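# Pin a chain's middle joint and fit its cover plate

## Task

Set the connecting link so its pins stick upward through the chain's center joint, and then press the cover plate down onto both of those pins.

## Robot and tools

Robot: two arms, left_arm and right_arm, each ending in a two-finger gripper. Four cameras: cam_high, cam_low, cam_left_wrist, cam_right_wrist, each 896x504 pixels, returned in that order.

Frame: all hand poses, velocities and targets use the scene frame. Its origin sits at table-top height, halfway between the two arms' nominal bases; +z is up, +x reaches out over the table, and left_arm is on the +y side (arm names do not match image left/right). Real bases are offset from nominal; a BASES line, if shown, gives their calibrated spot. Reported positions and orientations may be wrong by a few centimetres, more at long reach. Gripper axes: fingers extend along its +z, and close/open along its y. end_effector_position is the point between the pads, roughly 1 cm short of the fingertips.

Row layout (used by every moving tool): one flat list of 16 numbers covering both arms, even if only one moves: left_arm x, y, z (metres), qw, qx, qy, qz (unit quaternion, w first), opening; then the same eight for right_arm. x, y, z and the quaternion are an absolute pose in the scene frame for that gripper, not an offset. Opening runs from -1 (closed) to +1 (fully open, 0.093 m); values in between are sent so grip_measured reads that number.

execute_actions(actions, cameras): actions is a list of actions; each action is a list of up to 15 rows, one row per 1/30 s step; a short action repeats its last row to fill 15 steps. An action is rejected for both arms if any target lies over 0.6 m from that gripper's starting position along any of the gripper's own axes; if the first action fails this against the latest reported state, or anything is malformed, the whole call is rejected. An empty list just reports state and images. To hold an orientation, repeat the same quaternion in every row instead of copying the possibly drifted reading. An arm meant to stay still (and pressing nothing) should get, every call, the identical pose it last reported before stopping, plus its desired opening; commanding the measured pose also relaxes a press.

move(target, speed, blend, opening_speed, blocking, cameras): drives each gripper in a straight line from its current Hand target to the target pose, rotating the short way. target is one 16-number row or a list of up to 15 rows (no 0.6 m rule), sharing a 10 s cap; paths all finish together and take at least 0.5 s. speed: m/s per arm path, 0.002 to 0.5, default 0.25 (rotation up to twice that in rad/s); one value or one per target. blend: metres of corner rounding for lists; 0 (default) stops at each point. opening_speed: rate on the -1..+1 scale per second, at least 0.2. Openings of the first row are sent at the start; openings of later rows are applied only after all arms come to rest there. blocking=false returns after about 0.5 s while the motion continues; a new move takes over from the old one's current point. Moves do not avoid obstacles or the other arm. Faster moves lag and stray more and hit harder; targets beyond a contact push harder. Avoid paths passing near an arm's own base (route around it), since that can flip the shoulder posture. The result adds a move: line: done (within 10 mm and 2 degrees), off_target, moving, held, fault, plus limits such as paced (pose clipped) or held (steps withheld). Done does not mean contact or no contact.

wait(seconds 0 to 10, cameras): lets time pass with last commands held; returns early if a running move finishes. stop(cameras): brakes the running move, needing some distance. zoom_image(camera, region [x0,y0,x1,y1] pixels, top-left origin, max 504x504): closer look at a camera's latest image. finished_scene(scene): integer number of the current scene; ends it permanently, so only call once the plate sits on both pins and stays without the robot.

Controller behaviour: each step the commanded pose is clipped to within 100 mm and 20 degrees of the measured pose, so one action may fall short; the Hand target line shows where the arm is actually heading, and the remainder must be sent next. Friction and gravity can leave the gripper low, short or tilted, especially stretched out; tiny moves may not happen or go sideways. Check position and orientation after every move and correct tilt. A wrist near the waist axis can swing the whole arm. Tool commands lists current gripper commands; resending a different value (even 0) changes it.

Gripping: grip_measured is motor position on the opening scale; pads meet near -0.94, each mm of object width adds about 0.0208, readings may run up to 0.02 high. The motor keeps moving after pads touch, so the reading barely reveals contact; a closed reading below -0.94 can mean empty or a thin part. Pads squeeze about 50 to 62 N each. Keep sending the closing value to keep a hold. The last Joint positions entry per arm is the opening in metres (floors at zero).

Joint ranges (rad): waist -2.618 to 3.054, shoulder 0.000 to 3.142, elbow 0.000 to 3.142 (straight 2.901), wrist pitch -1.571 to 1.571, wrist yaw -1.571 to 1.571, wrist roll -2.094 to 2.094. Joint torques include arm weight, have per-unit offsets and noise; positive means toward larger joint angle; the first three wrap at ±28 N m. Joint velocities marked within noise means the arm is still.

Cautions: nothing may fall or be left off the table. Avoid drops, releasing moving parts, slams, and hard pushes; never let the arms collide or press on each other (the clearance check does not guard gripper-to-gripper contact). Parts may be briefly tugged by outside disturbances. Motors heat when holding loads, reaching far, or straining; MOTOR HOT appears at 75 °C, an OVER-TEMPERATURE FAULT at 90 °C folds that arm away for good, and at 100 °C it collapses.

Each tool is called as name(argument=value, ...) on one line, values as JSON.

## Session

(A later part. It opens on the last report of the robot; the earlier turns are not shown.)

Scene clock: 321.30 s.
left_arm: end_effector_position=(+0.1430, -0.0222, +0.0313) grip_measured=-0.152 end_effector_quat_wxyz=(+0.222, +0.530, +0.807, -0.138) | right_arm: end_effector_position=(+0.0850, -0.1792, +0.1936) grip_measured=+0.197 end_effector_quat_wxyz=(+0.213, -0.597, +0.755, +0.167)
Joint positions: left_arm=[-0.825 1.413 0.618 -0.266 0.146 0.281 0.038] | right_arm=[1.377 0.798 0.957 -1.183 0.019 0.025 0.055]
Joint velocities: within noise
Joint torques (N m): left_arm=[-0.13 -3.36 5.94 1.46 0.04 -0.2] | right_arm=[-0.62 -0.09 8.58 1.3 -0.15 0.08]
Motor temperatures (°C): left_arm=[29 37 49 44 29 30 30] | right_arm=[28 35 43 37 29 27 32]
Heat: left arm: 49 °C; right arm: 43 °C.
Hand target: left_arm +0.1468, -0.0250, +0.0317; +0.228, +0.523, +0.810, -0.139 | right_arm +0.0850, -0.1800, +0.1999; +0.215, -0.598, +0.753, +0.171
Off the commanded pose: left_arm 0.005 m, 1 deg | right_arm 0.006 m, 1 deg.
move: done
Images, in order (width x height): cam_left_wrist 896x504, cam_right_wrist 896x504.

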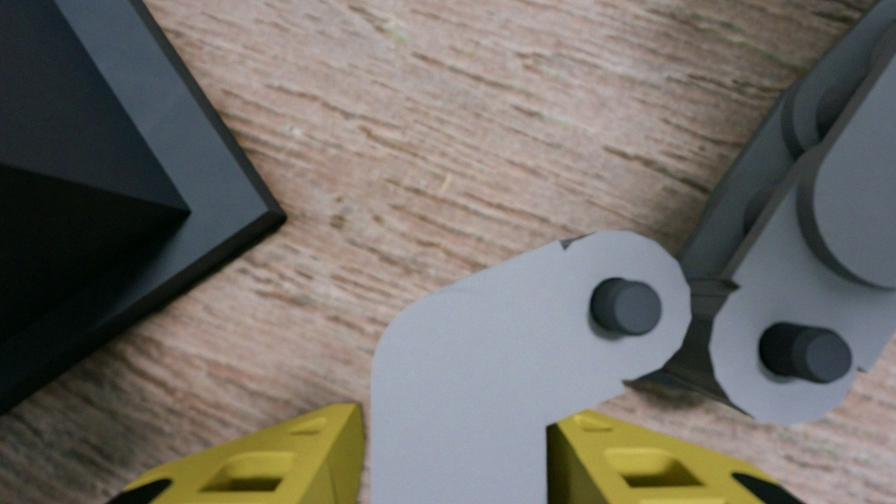

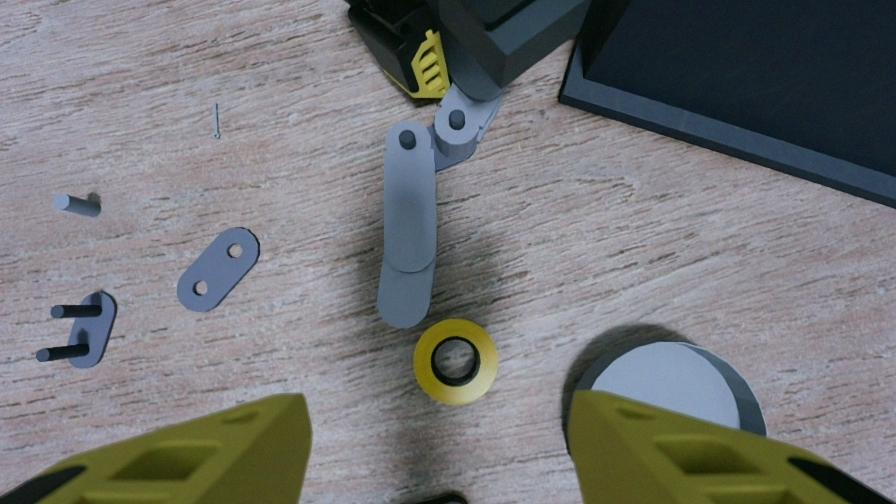

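move(target=[[0.1450,-0.0232,0.08,0.2282,0.5227,0.8095,-0.1390,-0.15,0.085,-0.18,0.20,0.2150,-0.5978,0.7530,0.1707,0.2],[0.1450,-0.0232,0.24,0.2282,0.5227,0.8095,-0.1390,-0.15,0.085,-0.18,0.20,0.2150,-0.5978,0.7530,0.1707,0.2]], speed=[0.05,0.15], blend=0.02, cameras=["cam_left_wrist","cam_right_wrist"])

zoom_image(camera="cam_right_wrist", region=[350, 0, 630, 220])

zoom_image(camera="cam_left_wrist", region=[400, 180, 700, 440])

Scene clock: 324.67 s.
left_arm: end_effector_position=(+0.1449, -0.0243, +0.2411) grip_measured=-0.152 end_effector_quat_wxyz=(+0.237, +0.527, +0.803, -0.142) | right_arm: end_effector_position=(+0.0850, -0.1792, +0.1936) grip_measured=+0.197 end_effector_quat_wxyz=(+0.213, -0.597, +0.755, +0.167)
Joint positions: left_arm=[-0.825 1.3 1.379 -1.107 0.146 0.279 0.038] | right_arm=[1.377 0.798 0.957 -1.183 0.019 0.025 0.055]
Joint velocities: within noise
Joint torques (N m): left_arm=[-0.17 -2.63 7.42 1.12 0.04 -0.19] | right_arm=[-0.62 -0.09 8.59 1.3 -0.15 0.08]
Motor temperatures (°C): left_arm=[29 37 50 43 29 30 30] | right_arm=[28 35 43 37 29 27 32]
Heat: left arm: 50 °C; right arm: 43 °C.
Hand target: left_arm +0.1450, -0.0232, +0.2400; +0.229, +0.523, +0.809, -0.139 | right_arm +0.0850, -0.1800, +0.1999; +0.215, -0.598, +0.753, +0.171
Off the commanded pose: left_arm 0.002 m, 1 deg | right_arm 0.006 m, 1 deg.
move: done
Images, in order (width x height): cam_left_wrist 896x504, cam_right_wrist 896x504.

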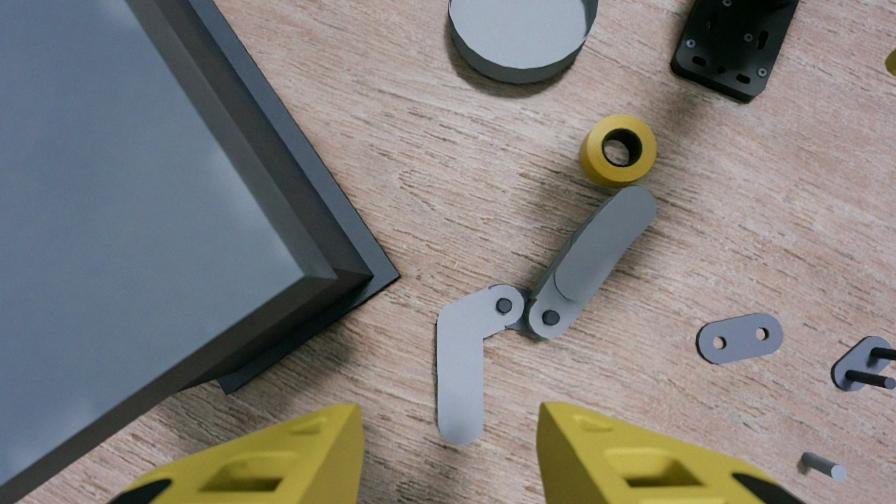

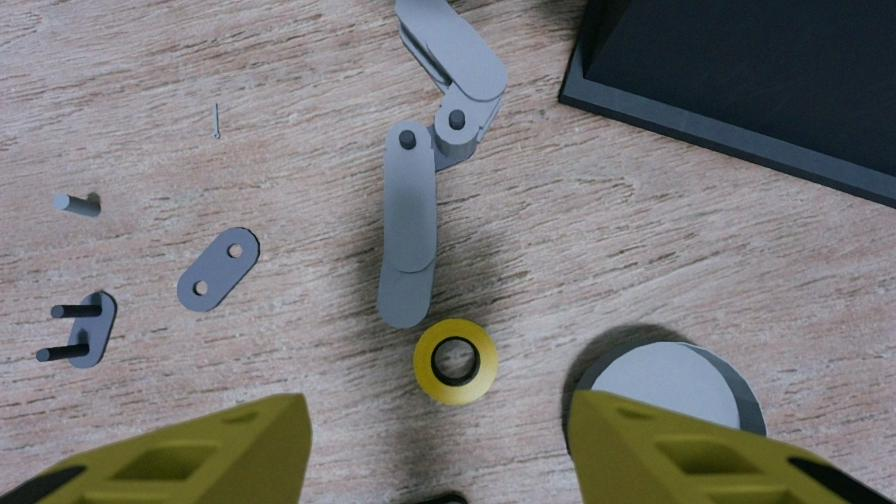

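Scaled by 1.800 from the camera's 896x504 image, which has a finer 1280x720 frame.

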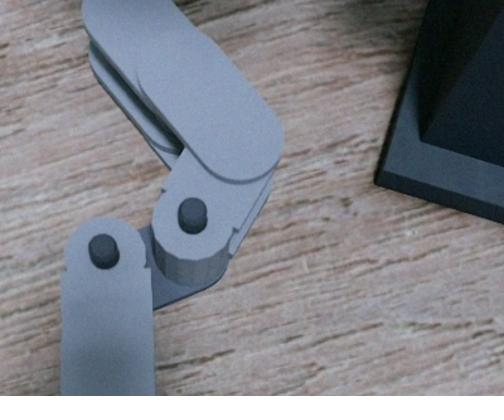

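Scaled by 1.680 from the camera's 896x504 image, which has a finer 1280x720 frame.

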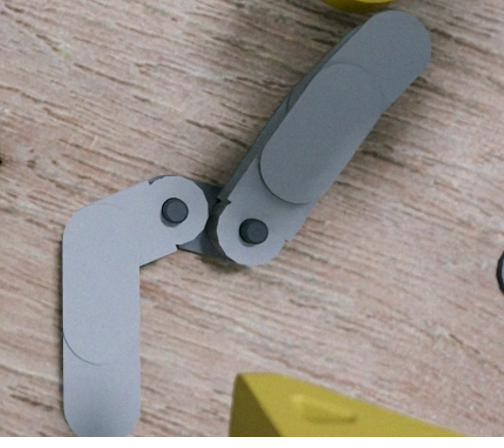

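move(target=[0.14,0.12,0.21,0.3378,0.6385,0.5851,-0.3686,-0.15,0.085,-0.18,0.20,0.2150,-0.5978,0.7530,0.1707,0.2], speed=0.2, cameras=["cam_left_wrist","cam_right_wrist","cam_high"])

zoom_image(camera="cam_right_wrist", region=[150, 200, 290, 340])

zoom_image(camera="cam_right_wrist", region=[380, 90, 500, 200])

Scene clock: 328.53 s.
left_arm: end_effector_position=(+0.1442, +0.1200, +0.2081) grip_measured=-0.152 end_effector_quat_wxyz=(+0.356, +0.628, +0.617, -0.312) | right_arm: end_effector_position=(+0.0850, -0.1792, +0.1936) grip_measured=+0.197 end_effector_quat_wxyz=(+0.213, -0.597, +0.755, +0.167)
Joint positions: left_arm=[0.205 1.291 1.076 -1.551 0.974 1.881 0.038] | right_arm=[1.377 0.798 0.957 -1.183 0.019 0.025 0.055]
Joint velocities: within noise
Joint torques (N m): left_arm=[0.17 -3.54 4.6 -0.31 0.62 0.09] | right_arm=[-0.62 -0.09 8.58 1.3 -0.15 0.08]
Motor temperatures (°C): left_arm=[29 36 49 43 29 30 29] | right_arm=[28 35 43 37 29 27 32]
Heat: left arm: 49 °C; right arm: 43 °C.
Hand target: left_arm +0.1404, +0.1190, +0.2094; +0.359, +0.627, +0.615, -0.316 | right_arm +0.0850, -0.1800, +0.1999; +0.215, -0.598, +0.753, +0.171
Off the commanded pose: left_arm 0.005 m, 8 deg | right_arm 0.006 m, 1 deg.
joint sent to its limit (left arm) — joint 4 (wrist pitch), lower limit. The joint targets are off in orientation, not in position.
move: off_target (left_arm)
Images, in order (width x height): cam_high 896x504, cam_left_wrist 896x504, cam_right_wrist 896x504.

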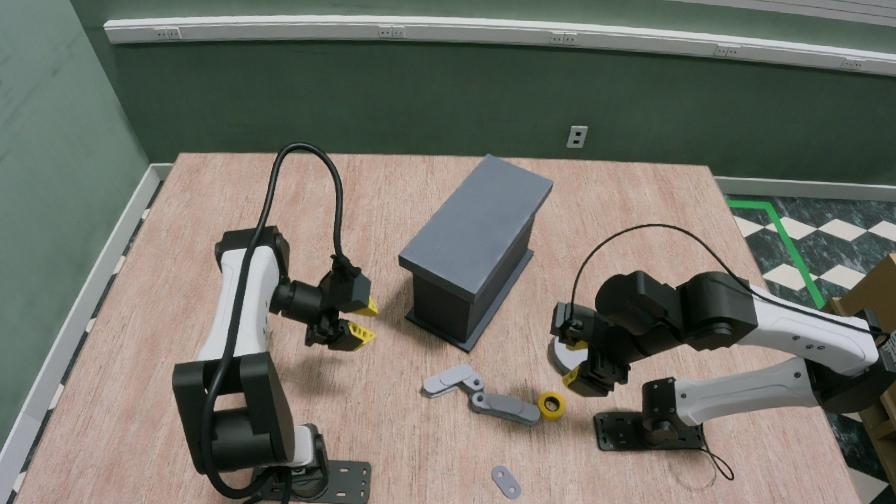

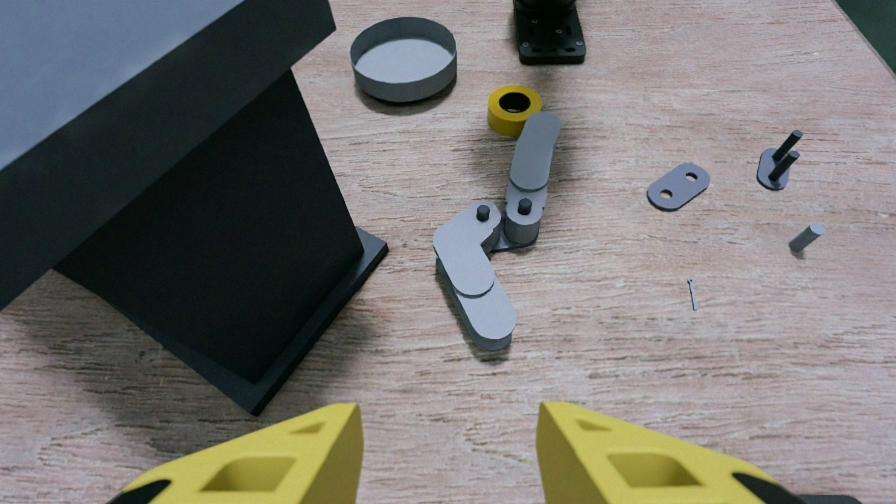

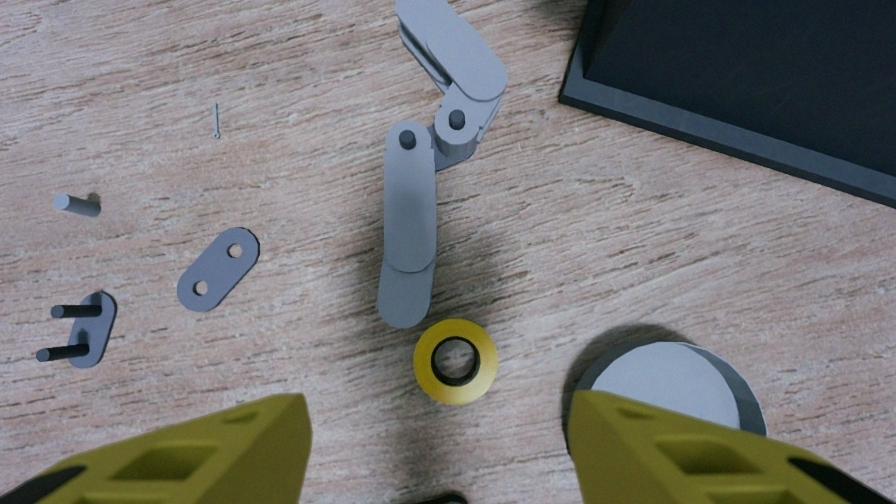

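Scaled by 3.600 from the camera's 896x504 image, which has a finer 1280x720 frame.

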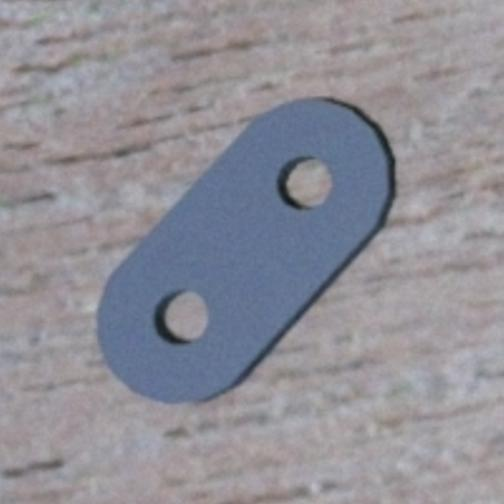

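Scaled by 4.200 from the camera's 896x504 image, which has a finer 1280x720 frame.

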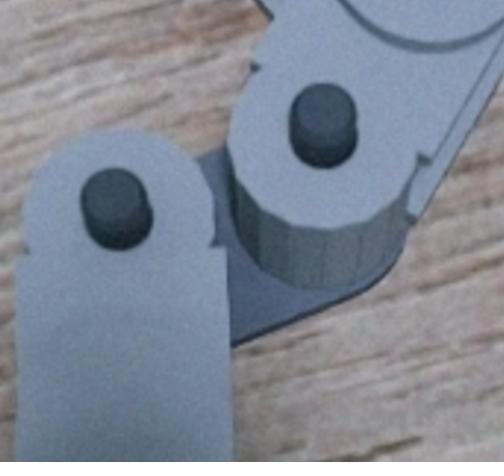

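move(target=[0.14,0.12,0.21,0.3378,0.6385,0.5851,-0.3686,-0.15,-0.0416,-0.0922,0.15,0.0132,0.9523,0.3021,-0.0416,0.2], speed=0.25, cameras=["cam_left_wrist","cam_right_wrist","cam_high"])

Scene clock: 341.10 s.
left_arm: end_effector_position=(+0.1441, +0.1199, +0.2082) grip_measured=-0.152 end_effector_quat_wxyz=(+0.357, +0.629, +0.616, -0.312) | right_arm: end_effector_position=(-0.0407, -0.0953, +0.1493) grip_measured=+0.198 end_effector_quat_wxyz=(+0.010, +0.955, +0.294, -0.046)
Joint positions: left_arm=[0.205 1.291 1.076 -1.552 0.974 1.883 0.038] | right_arm=[1.822 1.645 1.461 -1.412 -0.092 -1.927 0.055]
Joint velocities: within noise
Joint torques (N m): left_arm=[0.13 -3.54 4.6 -0.3 0.61 0.1] | right_arm=[0.43 -5.78 8.13 0.2 -0.14 0.05]
Motor temperatures (°C): left_arm=[29 36 48 41 29 30 29] | right_arm=[28 35 43 37 29 27 32]
Heat: left arm: 48 °C; right arm: 43 °C.
Hand target: left_arm +0.1404, +0.1190, +0.2094; +0.359, +0.627, +0.615, -0.316 | right_arm -0.0416, -0.0922, +0.1500; +0.013, +0.952, +0.302, -0.042
Off the commanded pose: left_arm 0.005 m, 8 deg | right_arm 0.003 m, 1 deg.
joint sent to its limit (left arm) — joint 4 (wrist pitch), lower limit. The joint targets are off in orientation, not in position.
move: off_target (left_arm)
Images, in order (width x height): cam_high 896x504, cam_left_wrist 896x504, cam_right_wrist 896x504.

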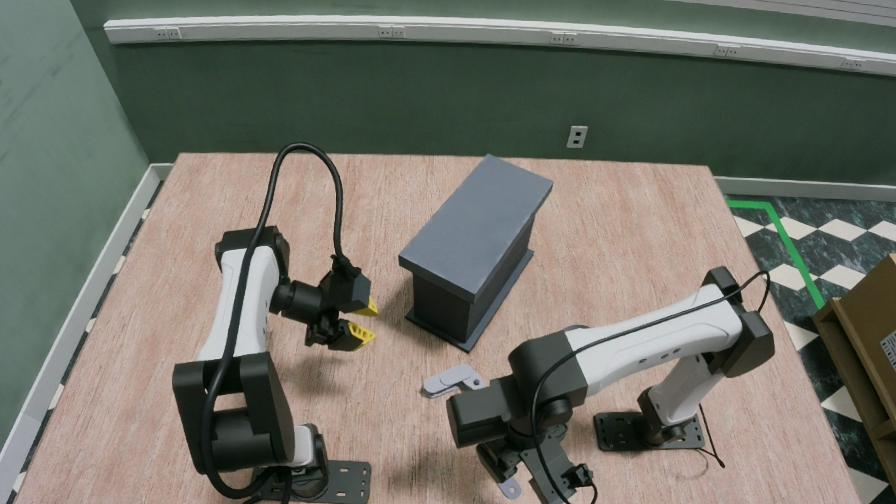

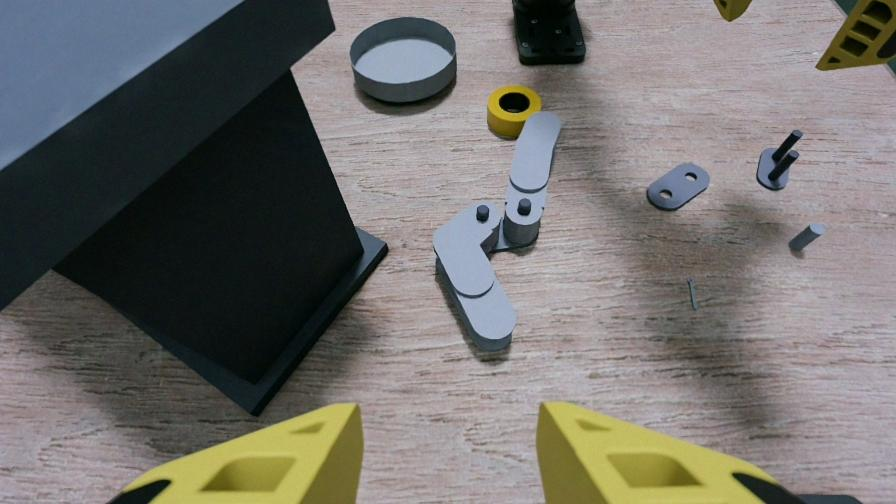

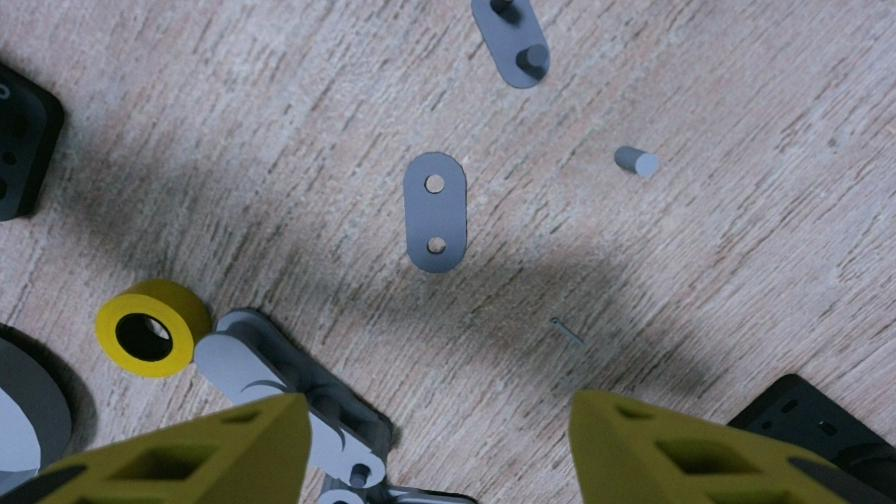

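move(target=[0.14,0.12,0.21,0.3378,0.6385,0.5851,-0.3686,-0.15,-0.0475,-0.1,0.08,0.0132,0.9523,0.3021,-0.0416,0.2], speed=0.15, cameras=["cam_left_wrist","cam_right_wrist"])

Scene clock: 343.47 s.
left_arm: end_effector_position=(+0.1441, +0.1199, +0.2082) grip_measured=-0.152 end_effector_quat_wxyz=(+0.357, +0.629, +0.616, -0.312) | right_arm: end_effector_position=(-0.0473, -0.0986, +0.0871) grip_measured=+0.198 end_effector_quat_wxyz=(+0.004, +0.952, +0.303, -0.046)
Joint positions: left_arm=[0.205 1.291 1.076 -1.552 0.974 1.883 0.038] | right_arm=[1.848 1.645 1.214 -1.151 -0.091 -1.92 0.055]
Joint velocities: within noise
Joint torques (N m): left_arm=[0.12 -3.54 4.62 -0.3 0.61 0.1] | right_arm=[0.51 -5.96 5.23 0.37 -0.12 0.25]
Motor temperatures (°C): left_arm=[29 36 48 41 29 30 29] | right_arm=[28 35 43 36 29 27 32]
Heat: left arm: 48 °C; right arm: 43 °C.
Hand target: left_arm +0.1404, +0.1190, +0.2094; +0.359, +0.627, +0.615, -0.316 | right_arm -0.0475, -0.1001, +0.0802; +0.013, +0.952, +0.302, -0.042
Off the commanded pose: left_arm 0.005 m, 8 deg | right_arm 0.007 m, 1 deg.
joint sent to its limit (left arm) — joint 4 (wrist pitch), lower limit. The joint targets are off in orientation, not in position.
move: off_target (left_arm)
Images, in order (width x height): cam_left_wrist 896x504, cam_right_wrist 896x504.

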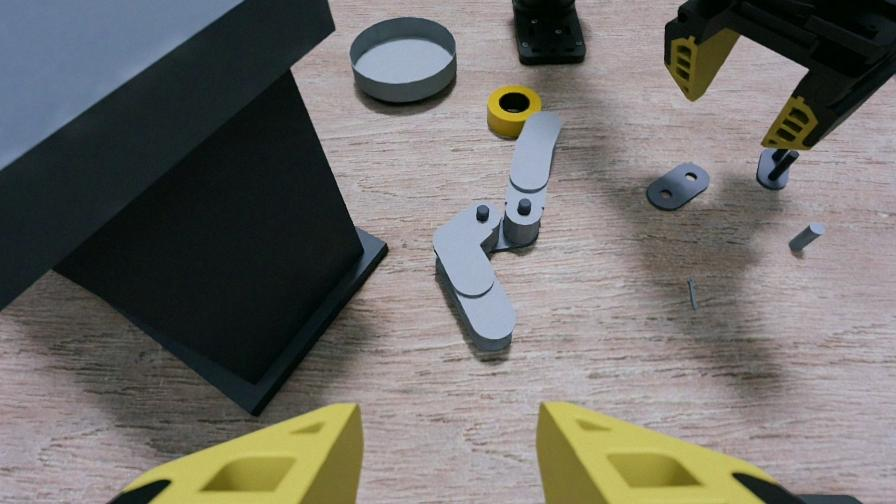

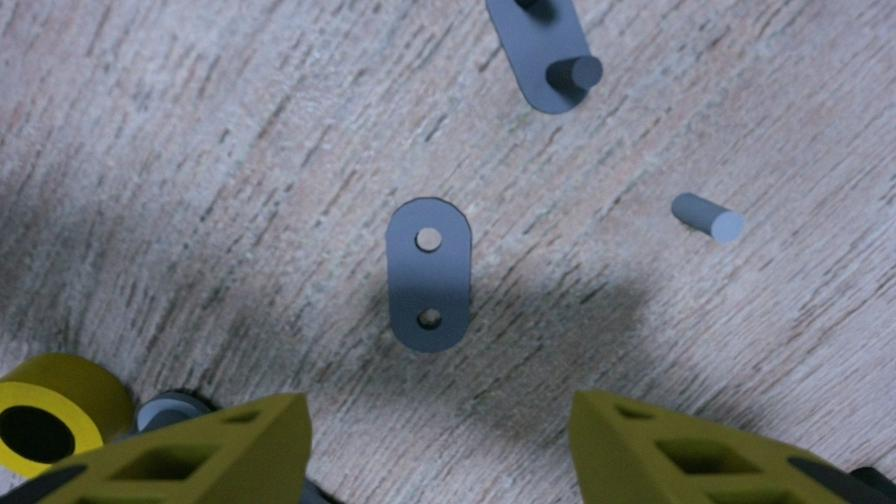

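move(target=[0.14,0.12,0.21,0.3378,0.6385,0.5851,-0.3686,-0.15,-0.0525,-0.1095,0.045,0.0132,0.9523,0.3021,-0.0416,0.2], speed=0.15, cameras=["cam_left_wrist","cam_right_wrist"])

zoom_image(camera="cam_left_wrist", region=[560, 20, 896, 260])

Scene clock: 345.53 s.
left_arm: end_effector_position=(+0.1441, +0.1199, +0.2082) grip_measured=-0.152 end_effector_quat_wxyz=(+0.357, +0.629, +0.616, -0.312) | right_arm: end_effector_position=(-0.0525, -0.1072, +0.0522) grip_measured=+0.198 end_effector_quat_wxyz=(+0.004, +0.952, +0.303, -0.045)
Joint positions: left_arm=[0.205 1.291 1.076 -1.552 0.974 1.883 0.038] | right_arm=[1.874 1.654 1.08 -1.006 -0.091 -1.893 0.055]
Joint velocities: within noise
Joint torques (N m): left_arm=[0.13 -3.55 4.6 -0.31 0.61 0.1] | right_arm=[0.51 -5.75 5.05 0.4 -0.13 0.26]
Motor temperatures (°C): left_arm=[29 36 48 41 29 30 29] | right_arm=[28 35 43 36 29 27 32]
Heat: left arm: 48 °C; right arm: 43 °C.
Hand target: left_arm +0.1404, +0.1190, +0.2094; +0.359, +0.627, +0.615, -0.316 | right_arm -0.0524, -0.1096, +0.0452; +0.013, +0.952, +0.302, -0.042
Off the commanded pose: left_arm 0.005 m, 8 deg | right_arm 0.008 m, 1 deg.
joint sent to its limit (left arm) — joint 4 (wrist pitch), lower limit. The joint targets are off in orientation, not in position.
move: off_target (left_arm)
Images, in order (width x height): cam_left_wrist 896x504, cam_right_wrist 896x504.

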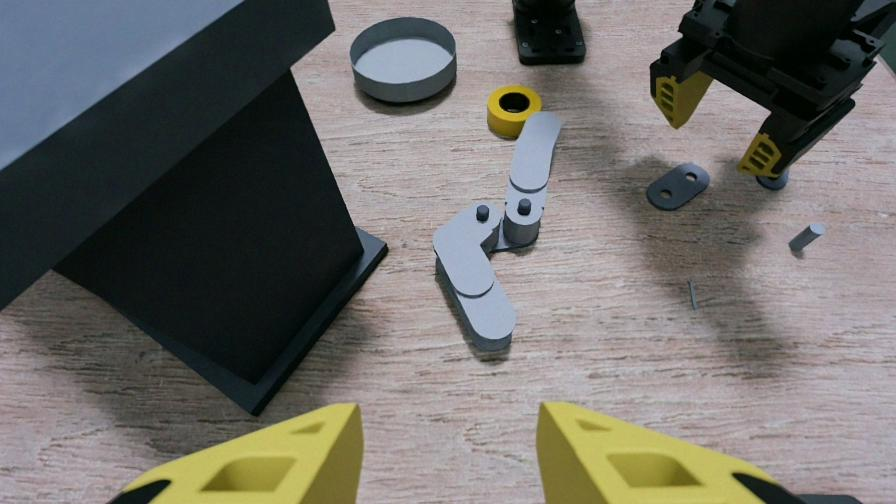

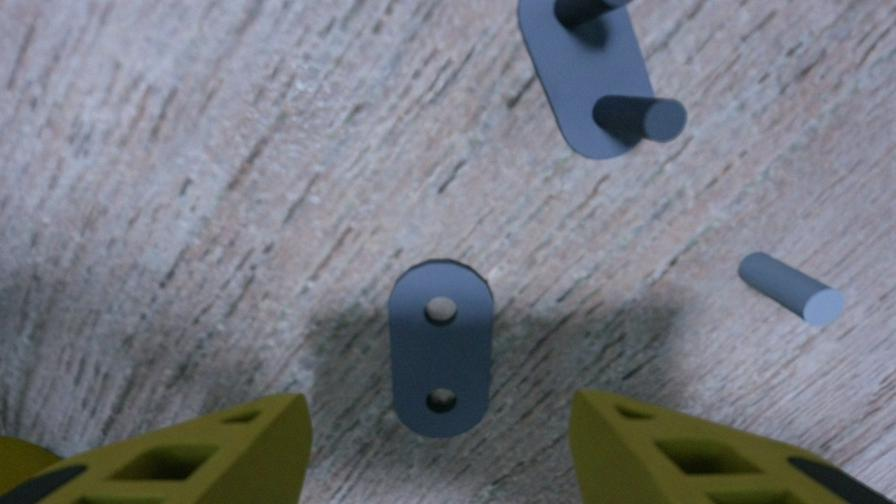

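Scaled by 1.500 from the camera's 896x504 image, which has a finer 1280x720 frame.

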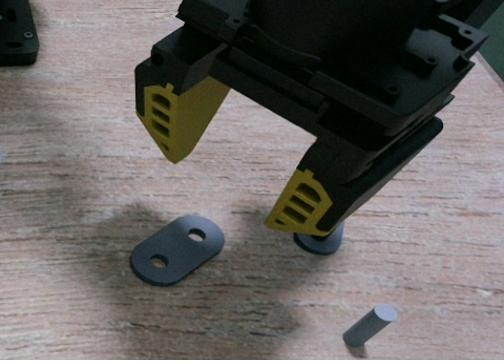

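move(target=[0.14,0.12,0.21,0.3378,0.6385,0.5851,-0.3686,-0.15,-0.0528,-0.1095,0.006,0.0132,0.9523,0.3021,-0.0416,0.2], speed=0.06, cameras=["cam_left_wrist","cam_right_wrist"])

zoom_image(camera="cam_left_wrist", region=[560, 20, 896, 260])

Scene clock: 348.00 s.
left_arm: end_effector_position=(+0.1441, +0.1199, +0.2082) grip_measured=-0.152 end_effector_quat_wxyz=(+0.357, +0.629, +0.616, -0.312) | right_arm: end_effector_position=(-0.0529, -0.1058, +0.0135) grip_measured=+0.198 end_effector_quat_wxyz=(+0.003, +0.952, +0.303, -0.045)
Joint positions: left_arm=[0.205 1.291 1.076 -1.552 0.974 1.883 0.038] | right_arm=[1.874 1.719 0.986 -0.845 -0.091 -1.892 0.055]
Joint velocities: within noise
Joint torques (N m): left_arm=[0.14 -3.55 4.62 -0.31 0.61 0.1] | right_arm=[0.59 -5.91 4.67 0.42 -0.13 0.26]
Motor temperatures (°C): left_arm=[29 36 48 40 29 30 29] | right_arm=[28 36 42 36 29 27 32]
Heat: left arm: 48 °C; right arm: 42 °C.
Hand target: left_arm +0.1404, +0.1190, +0.2094; +0.359, +0.627, +0.615, -0.316 | right_arm -0.0527, -0.1096, +0.0062; +0.013, +0.952, +0.302, -0.042
Off the commanded pose: left_arm 0.005 m, 8 deg | right_arm 0.008 m, 1 deg.
joint sent to its limit (left arm) — joint 4 (wrist pitch), lower limit. The joint targets are off in orientation, not in position.
move: off_target (left_arm)
Images, in order (width x height): cam_left_wrist 896x504, cam_right_wrist 896x504.

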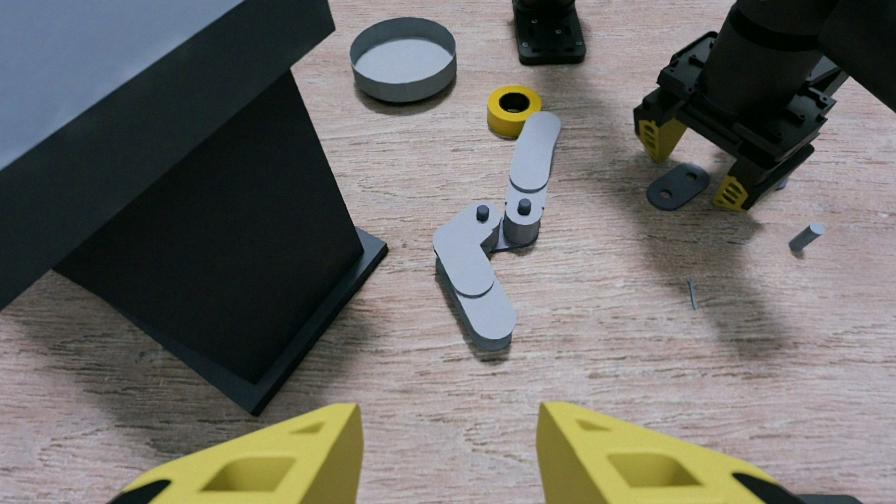

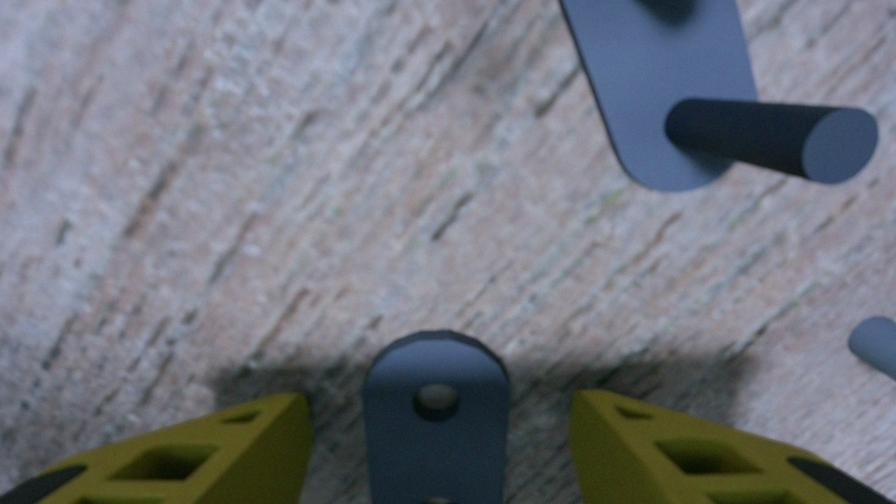

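Scaled by 1.500 from the camera's 896x504 image, which has a finer 1280x720 frame.

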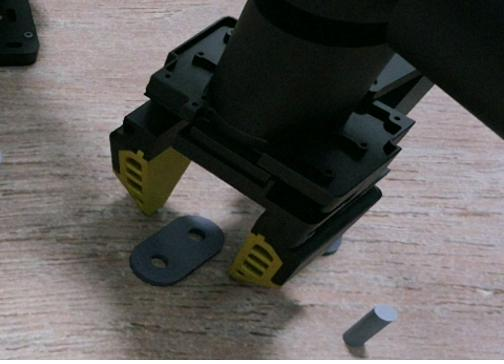

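zoom_image(camera="cam_right_wrist", region=[240, 320, 640, 504])

zoom_image(camera="cam_left_wrist", region=[620, 90, 760, 220])

Scaled by 1.260 from the camera's 896x504 image, which has a finer 1280x720 frame.

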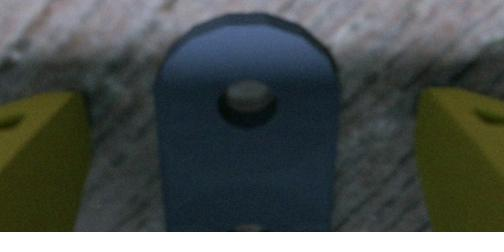

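Scaled by 3.600 from the camera's 896x504 image, which has a finer 1280x720 frame.

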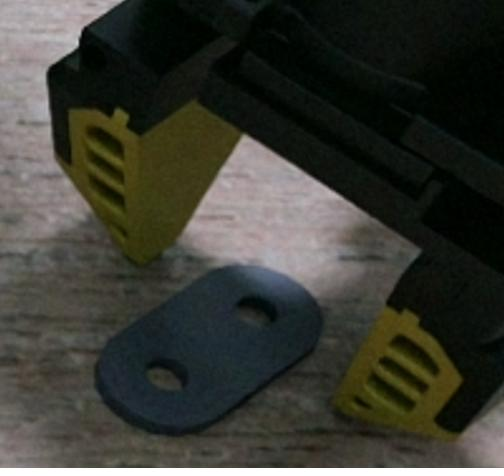

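move(target=[0.14,0.12,0.21,0.3378,0.6385,0.5851,-0.3686,-0.15,-0.0413,-0.1013,0.007,0.0132,0.9523,0.3021,-0.0416,0.1], speed=0.05, cameras=["cam_left_wrist","cam_right_wrist"])

zoom_image(camera="cam_left_wrist", region=[620, 90, 760, 220])

Scene clock: 355.27 s.
left_arm: end_effector_position=(+0.1441, +0.1199, +0.2082) grip_measured=-0.152 end_effector_quat_wxyz=(+0.357, +0.629, +0.616, -0.312) | right_arm: end_effector_position=(-0.0452, -0.1039, +0.0109) grip_measured=+0.103 end_effector_quat_wxyz=(+0.006, +0.952, +0.302, -0.046)
Joint positions: left_arm=[0.205 1.291 1.076 -1.552 0.974 1.883 0.038] | right_arm=[1.846 1.729 0.986 -0.843 -0.091 -1.918 0.05]
Joint velocities: within noise
Joint torques (N m): left_arm=[0.14 -3.54 4.6 -0.31 0.61 0.1] | right_arm=[-0.84 -5.37 6.58 0.29 -0.13 0.02]
Motor temperatures (°C): left_arm=[29 36 47 40 29 30 29] | right_arm=[28 36 41 35 29 27 32]
Heat: left arm: 47 °C; right arm: 41 °C.
Hand target: left_arm +0.1404, +0.1190, +0.2094; +0.359, +0.627, +0.615, -0.316 | right_arm -0.0413, -0.1014, +0.0070; +0.013, +0.952, +0.302, -0.042
Off the commanded pose: left_arm 0.005 m, 8 deg | right_arm 0.006 m, 1 deg.
joint sent to its limit (left arm) — joint 4 (wrist pitch), lower limit. The joint targets are off in orientation, not in position.
move: off_target (left_arm)
Images, in order (width x height): cam_left_wrist 896x504, cam_right_wrist 896x504.

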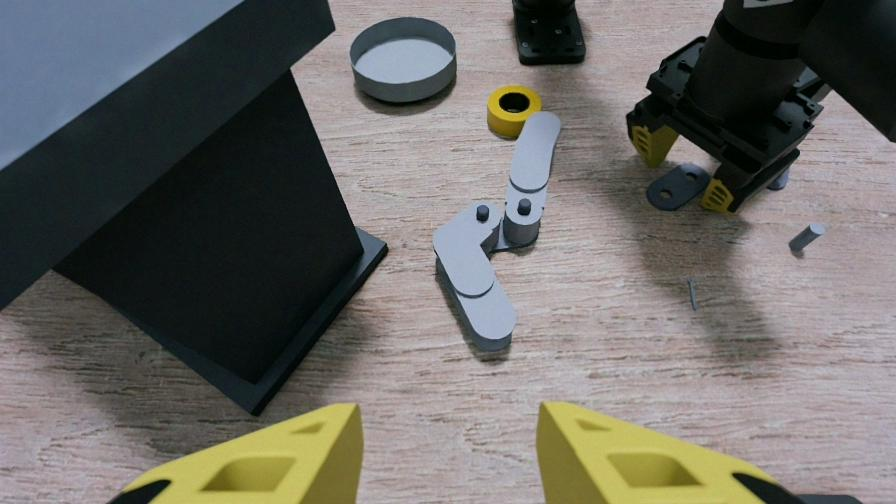

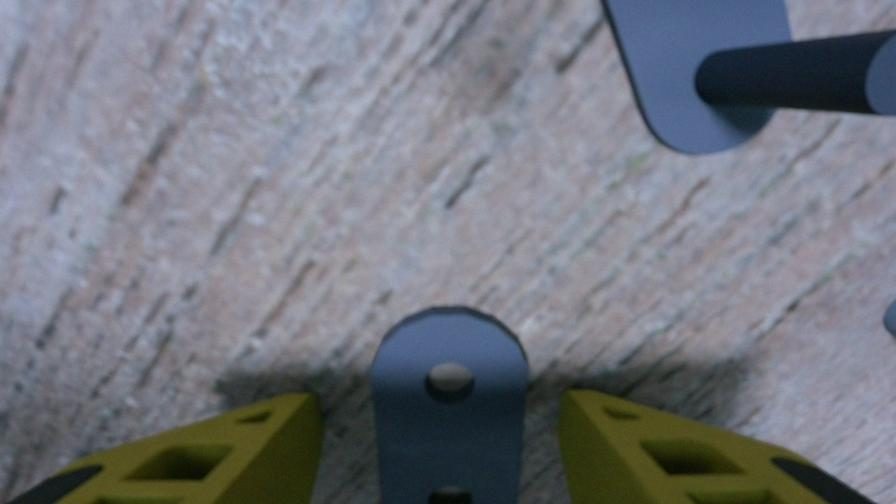

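Scaled by 3.600 from the camera's 896x504 image, which has a finer 1280x720 frame.

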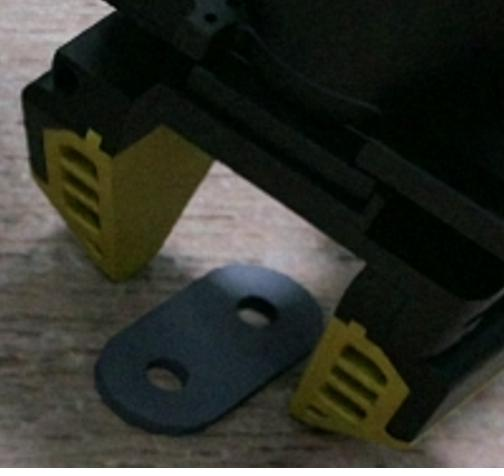

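move(target=[0.14,0.12,0.21,0.3378,0.6385,0.5851,-0.3686,-0.15,-0.0372,-0.0962,0.0095,0.0132,0.9523,0.3021,-0.0416,0.1], speed=0.05, cameras=["cam_left_wrist","cam_right_wrist"])

zoom_image(camera="cam_left_wrist", region=[620, 90, 760, 220])

Scene clock: 358.10 s.
left_arm: end_effector_position=(+0.1441, +0.1199, +0.2082) grip_measured=-0.152 end_effector_quat_wxyz=(+0.357, +0.629, +0.616, -0.312) | right_arm: end_effector_position=(-0.0414, -0.1016, +0.0110) grip_measured=+0.102 end_effector_quat_wxyz=(+0.010, +0.952, +0.301, -0.049)
Joint positions: left_arm=[0.205 1.291 1.076 -1.552 0.974 1.883 0.038] | right_arm=[1.827 1.741 1 -0.856 -0.097 -1.937 0.05]
Joint velocities: within noise
Joint torques (N m): left_arm=[0.13 -3.54 4.62 -0.31 0.61 0.09] | right_arm=[-0.73 -5.81 7.32 0.25 -0.07 0.07]
Motor temperatures (°C): left_arm=[29 36 47 40 29 30 29] | right_arm=[28 36 41 35 29 27 32]
Heat: left arm: 47 °C; right arm: 41 °C.
Hand target: left_arm +0.1404, +0.1191, +0.2094; +0.359, +0.627, +0.615, -0.316 | right_arm -0.0372, -0.0963, +0.0096; +0.013, +0.952, +0.302, -0.042
Off the commanded pose: left_arm 0.005 m, 8 deg | right_arm 0.007 m, 1 deg.
joint sent to its limit (left arm) — joint 4 (wrist pitch), lower limit. The joint targets are off in orientation, not in position.
move: off_target (left_arm)
Images, in order (width x height): cam_left_wrist 896x504, cam_right_wrist 896x504.

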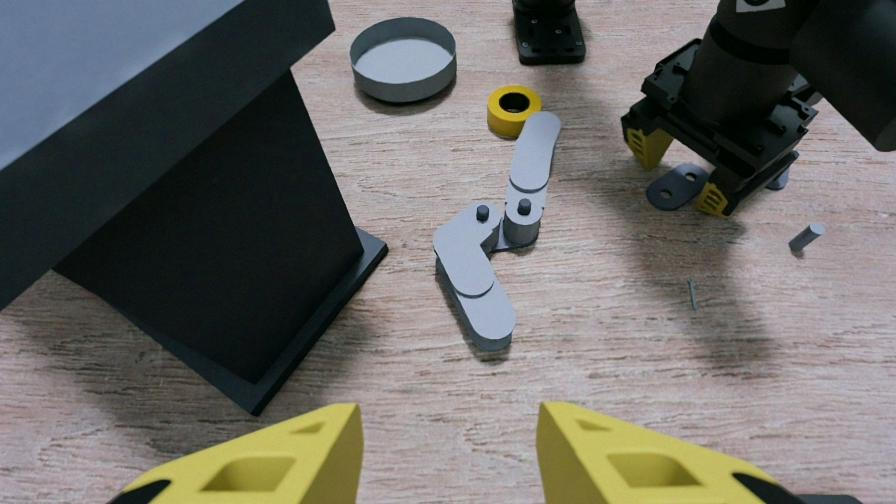

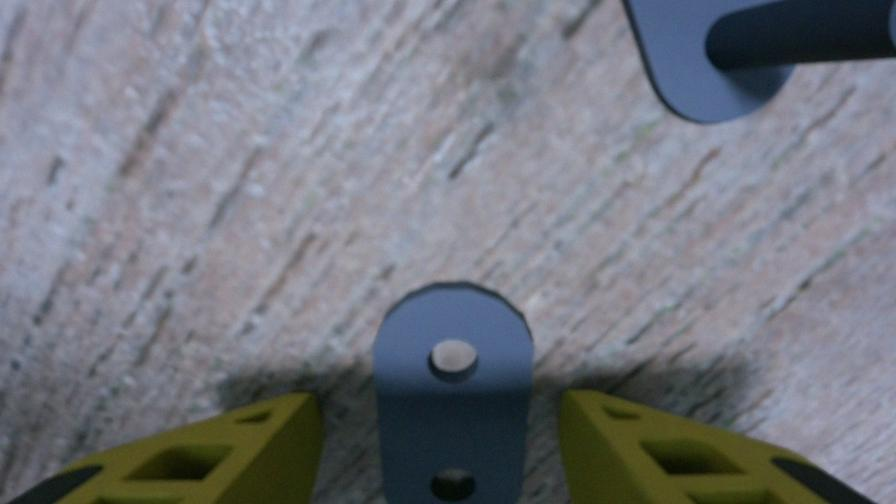

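Scaled by 3.600 from the camera's 896x504 image, which has a finer 1280x720 frame.

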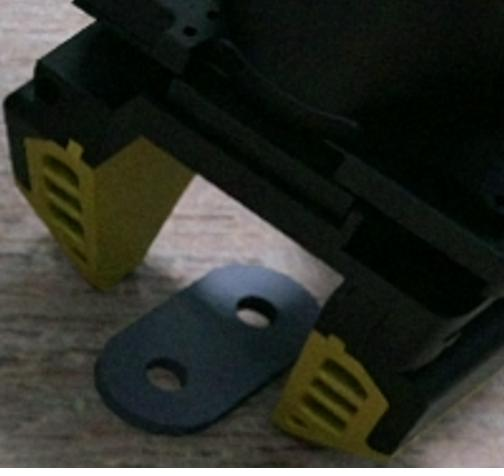

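move(target=[0.14,0.12,0.21,0.3378,0.6385,0.5851,-0.3686,-0.15,-0.0366,-0.0925,0.0095,0.0132,0.9523,0.3021,-0.0416,0.1], speed=0.05, cameras=["cam_left_wrist","cam_right_wrist"])

zoom_image(camera="cam_left_wrist", region=[620, 90, 760, 220])

Scene clock: 360.23 s.
left_arm: end_effector_position=(+0.1441, +0.1199, +0.2082) grip_measured=-0.152 end_effector_quat_wxyz=(+0.357, +0.629, +0.616, -0.312) | right_arm: end_effector_position=(-0.0402, -0.0995, +0.0108) grip_measured=+0.102 end_effector_quat_wxyz=(+0.013, +0.952, +0.301, -0.049)
Joint positions: left_arm=[0.205 1.291 1.076 -1.552 0.974 1.883 0.038] | right_arm=[1.821 1.753 1.014 -0.864 -0.096 -1.943 0.05]
Joint velocities: within noise
Joint torques (N m): left_arm=[0.14 -3.55 4.6 -0.3 0.61 0.1] | right_arm=[-0.73 -5.93 7.36 0.28 -0.08 0.06]
Motor temperatures (°C): left_arm=[29 36 47 40 29 30 29] | right_arm=[28 36 41 35 29 27 32]
Heat: left arm: 47 °C; right arm: 41 °C.
Hand target: left_arm +0.1404, +0.1191, +0.2094; +0.359, +0.627, +0.615, -0.316 | right_arm -0.0366, -0.0927, +0.0095; +0.013, +0.952, +0.302, -0.042
Off the commanded pose: left_arm 0.005 m, 8 deg | right_arm 0.008 m, 1 deg.
joint sent to its limit (left arm) — joint 4 (wrist pitch), lower limit. The joint targets are off in orientation, not in position.
move: off_target (left_arm)
Images, in order (width x height): cam_left_wrist 896x504, cam_right_wrist 896x504.

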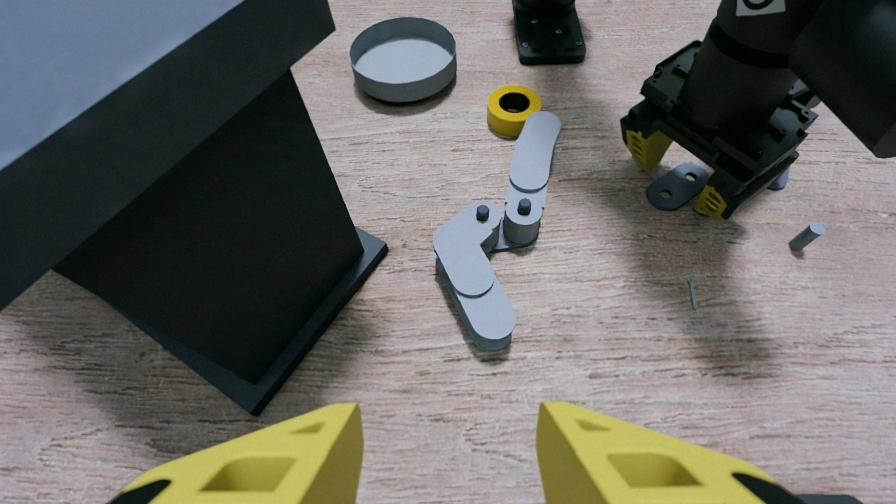

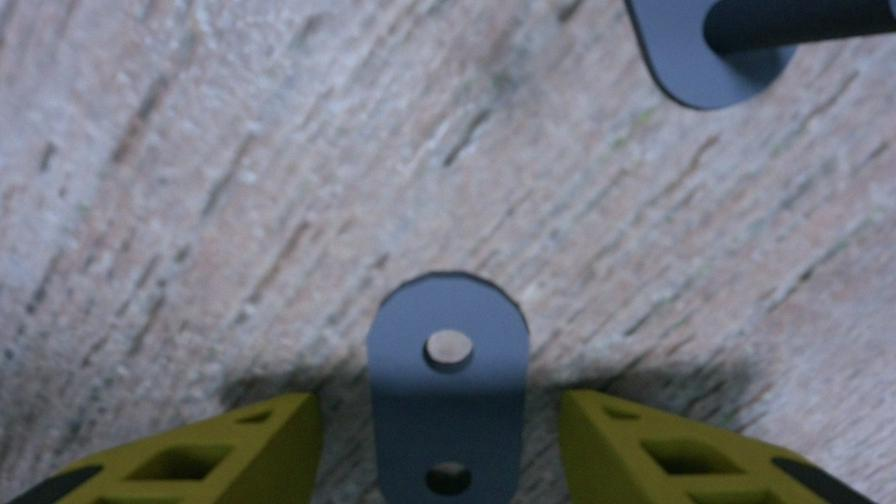

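Scaled by 3.600 from the camera's 896x504 image, which has a finer 1280x720 frame.

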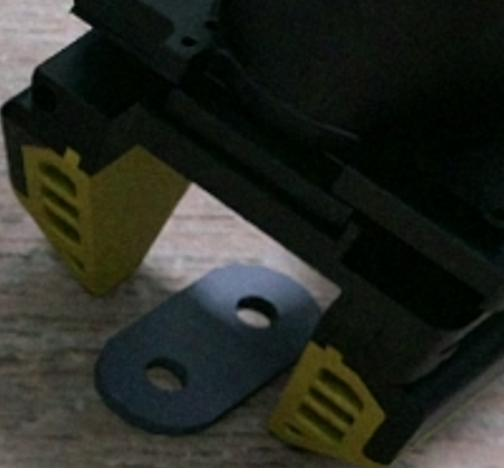

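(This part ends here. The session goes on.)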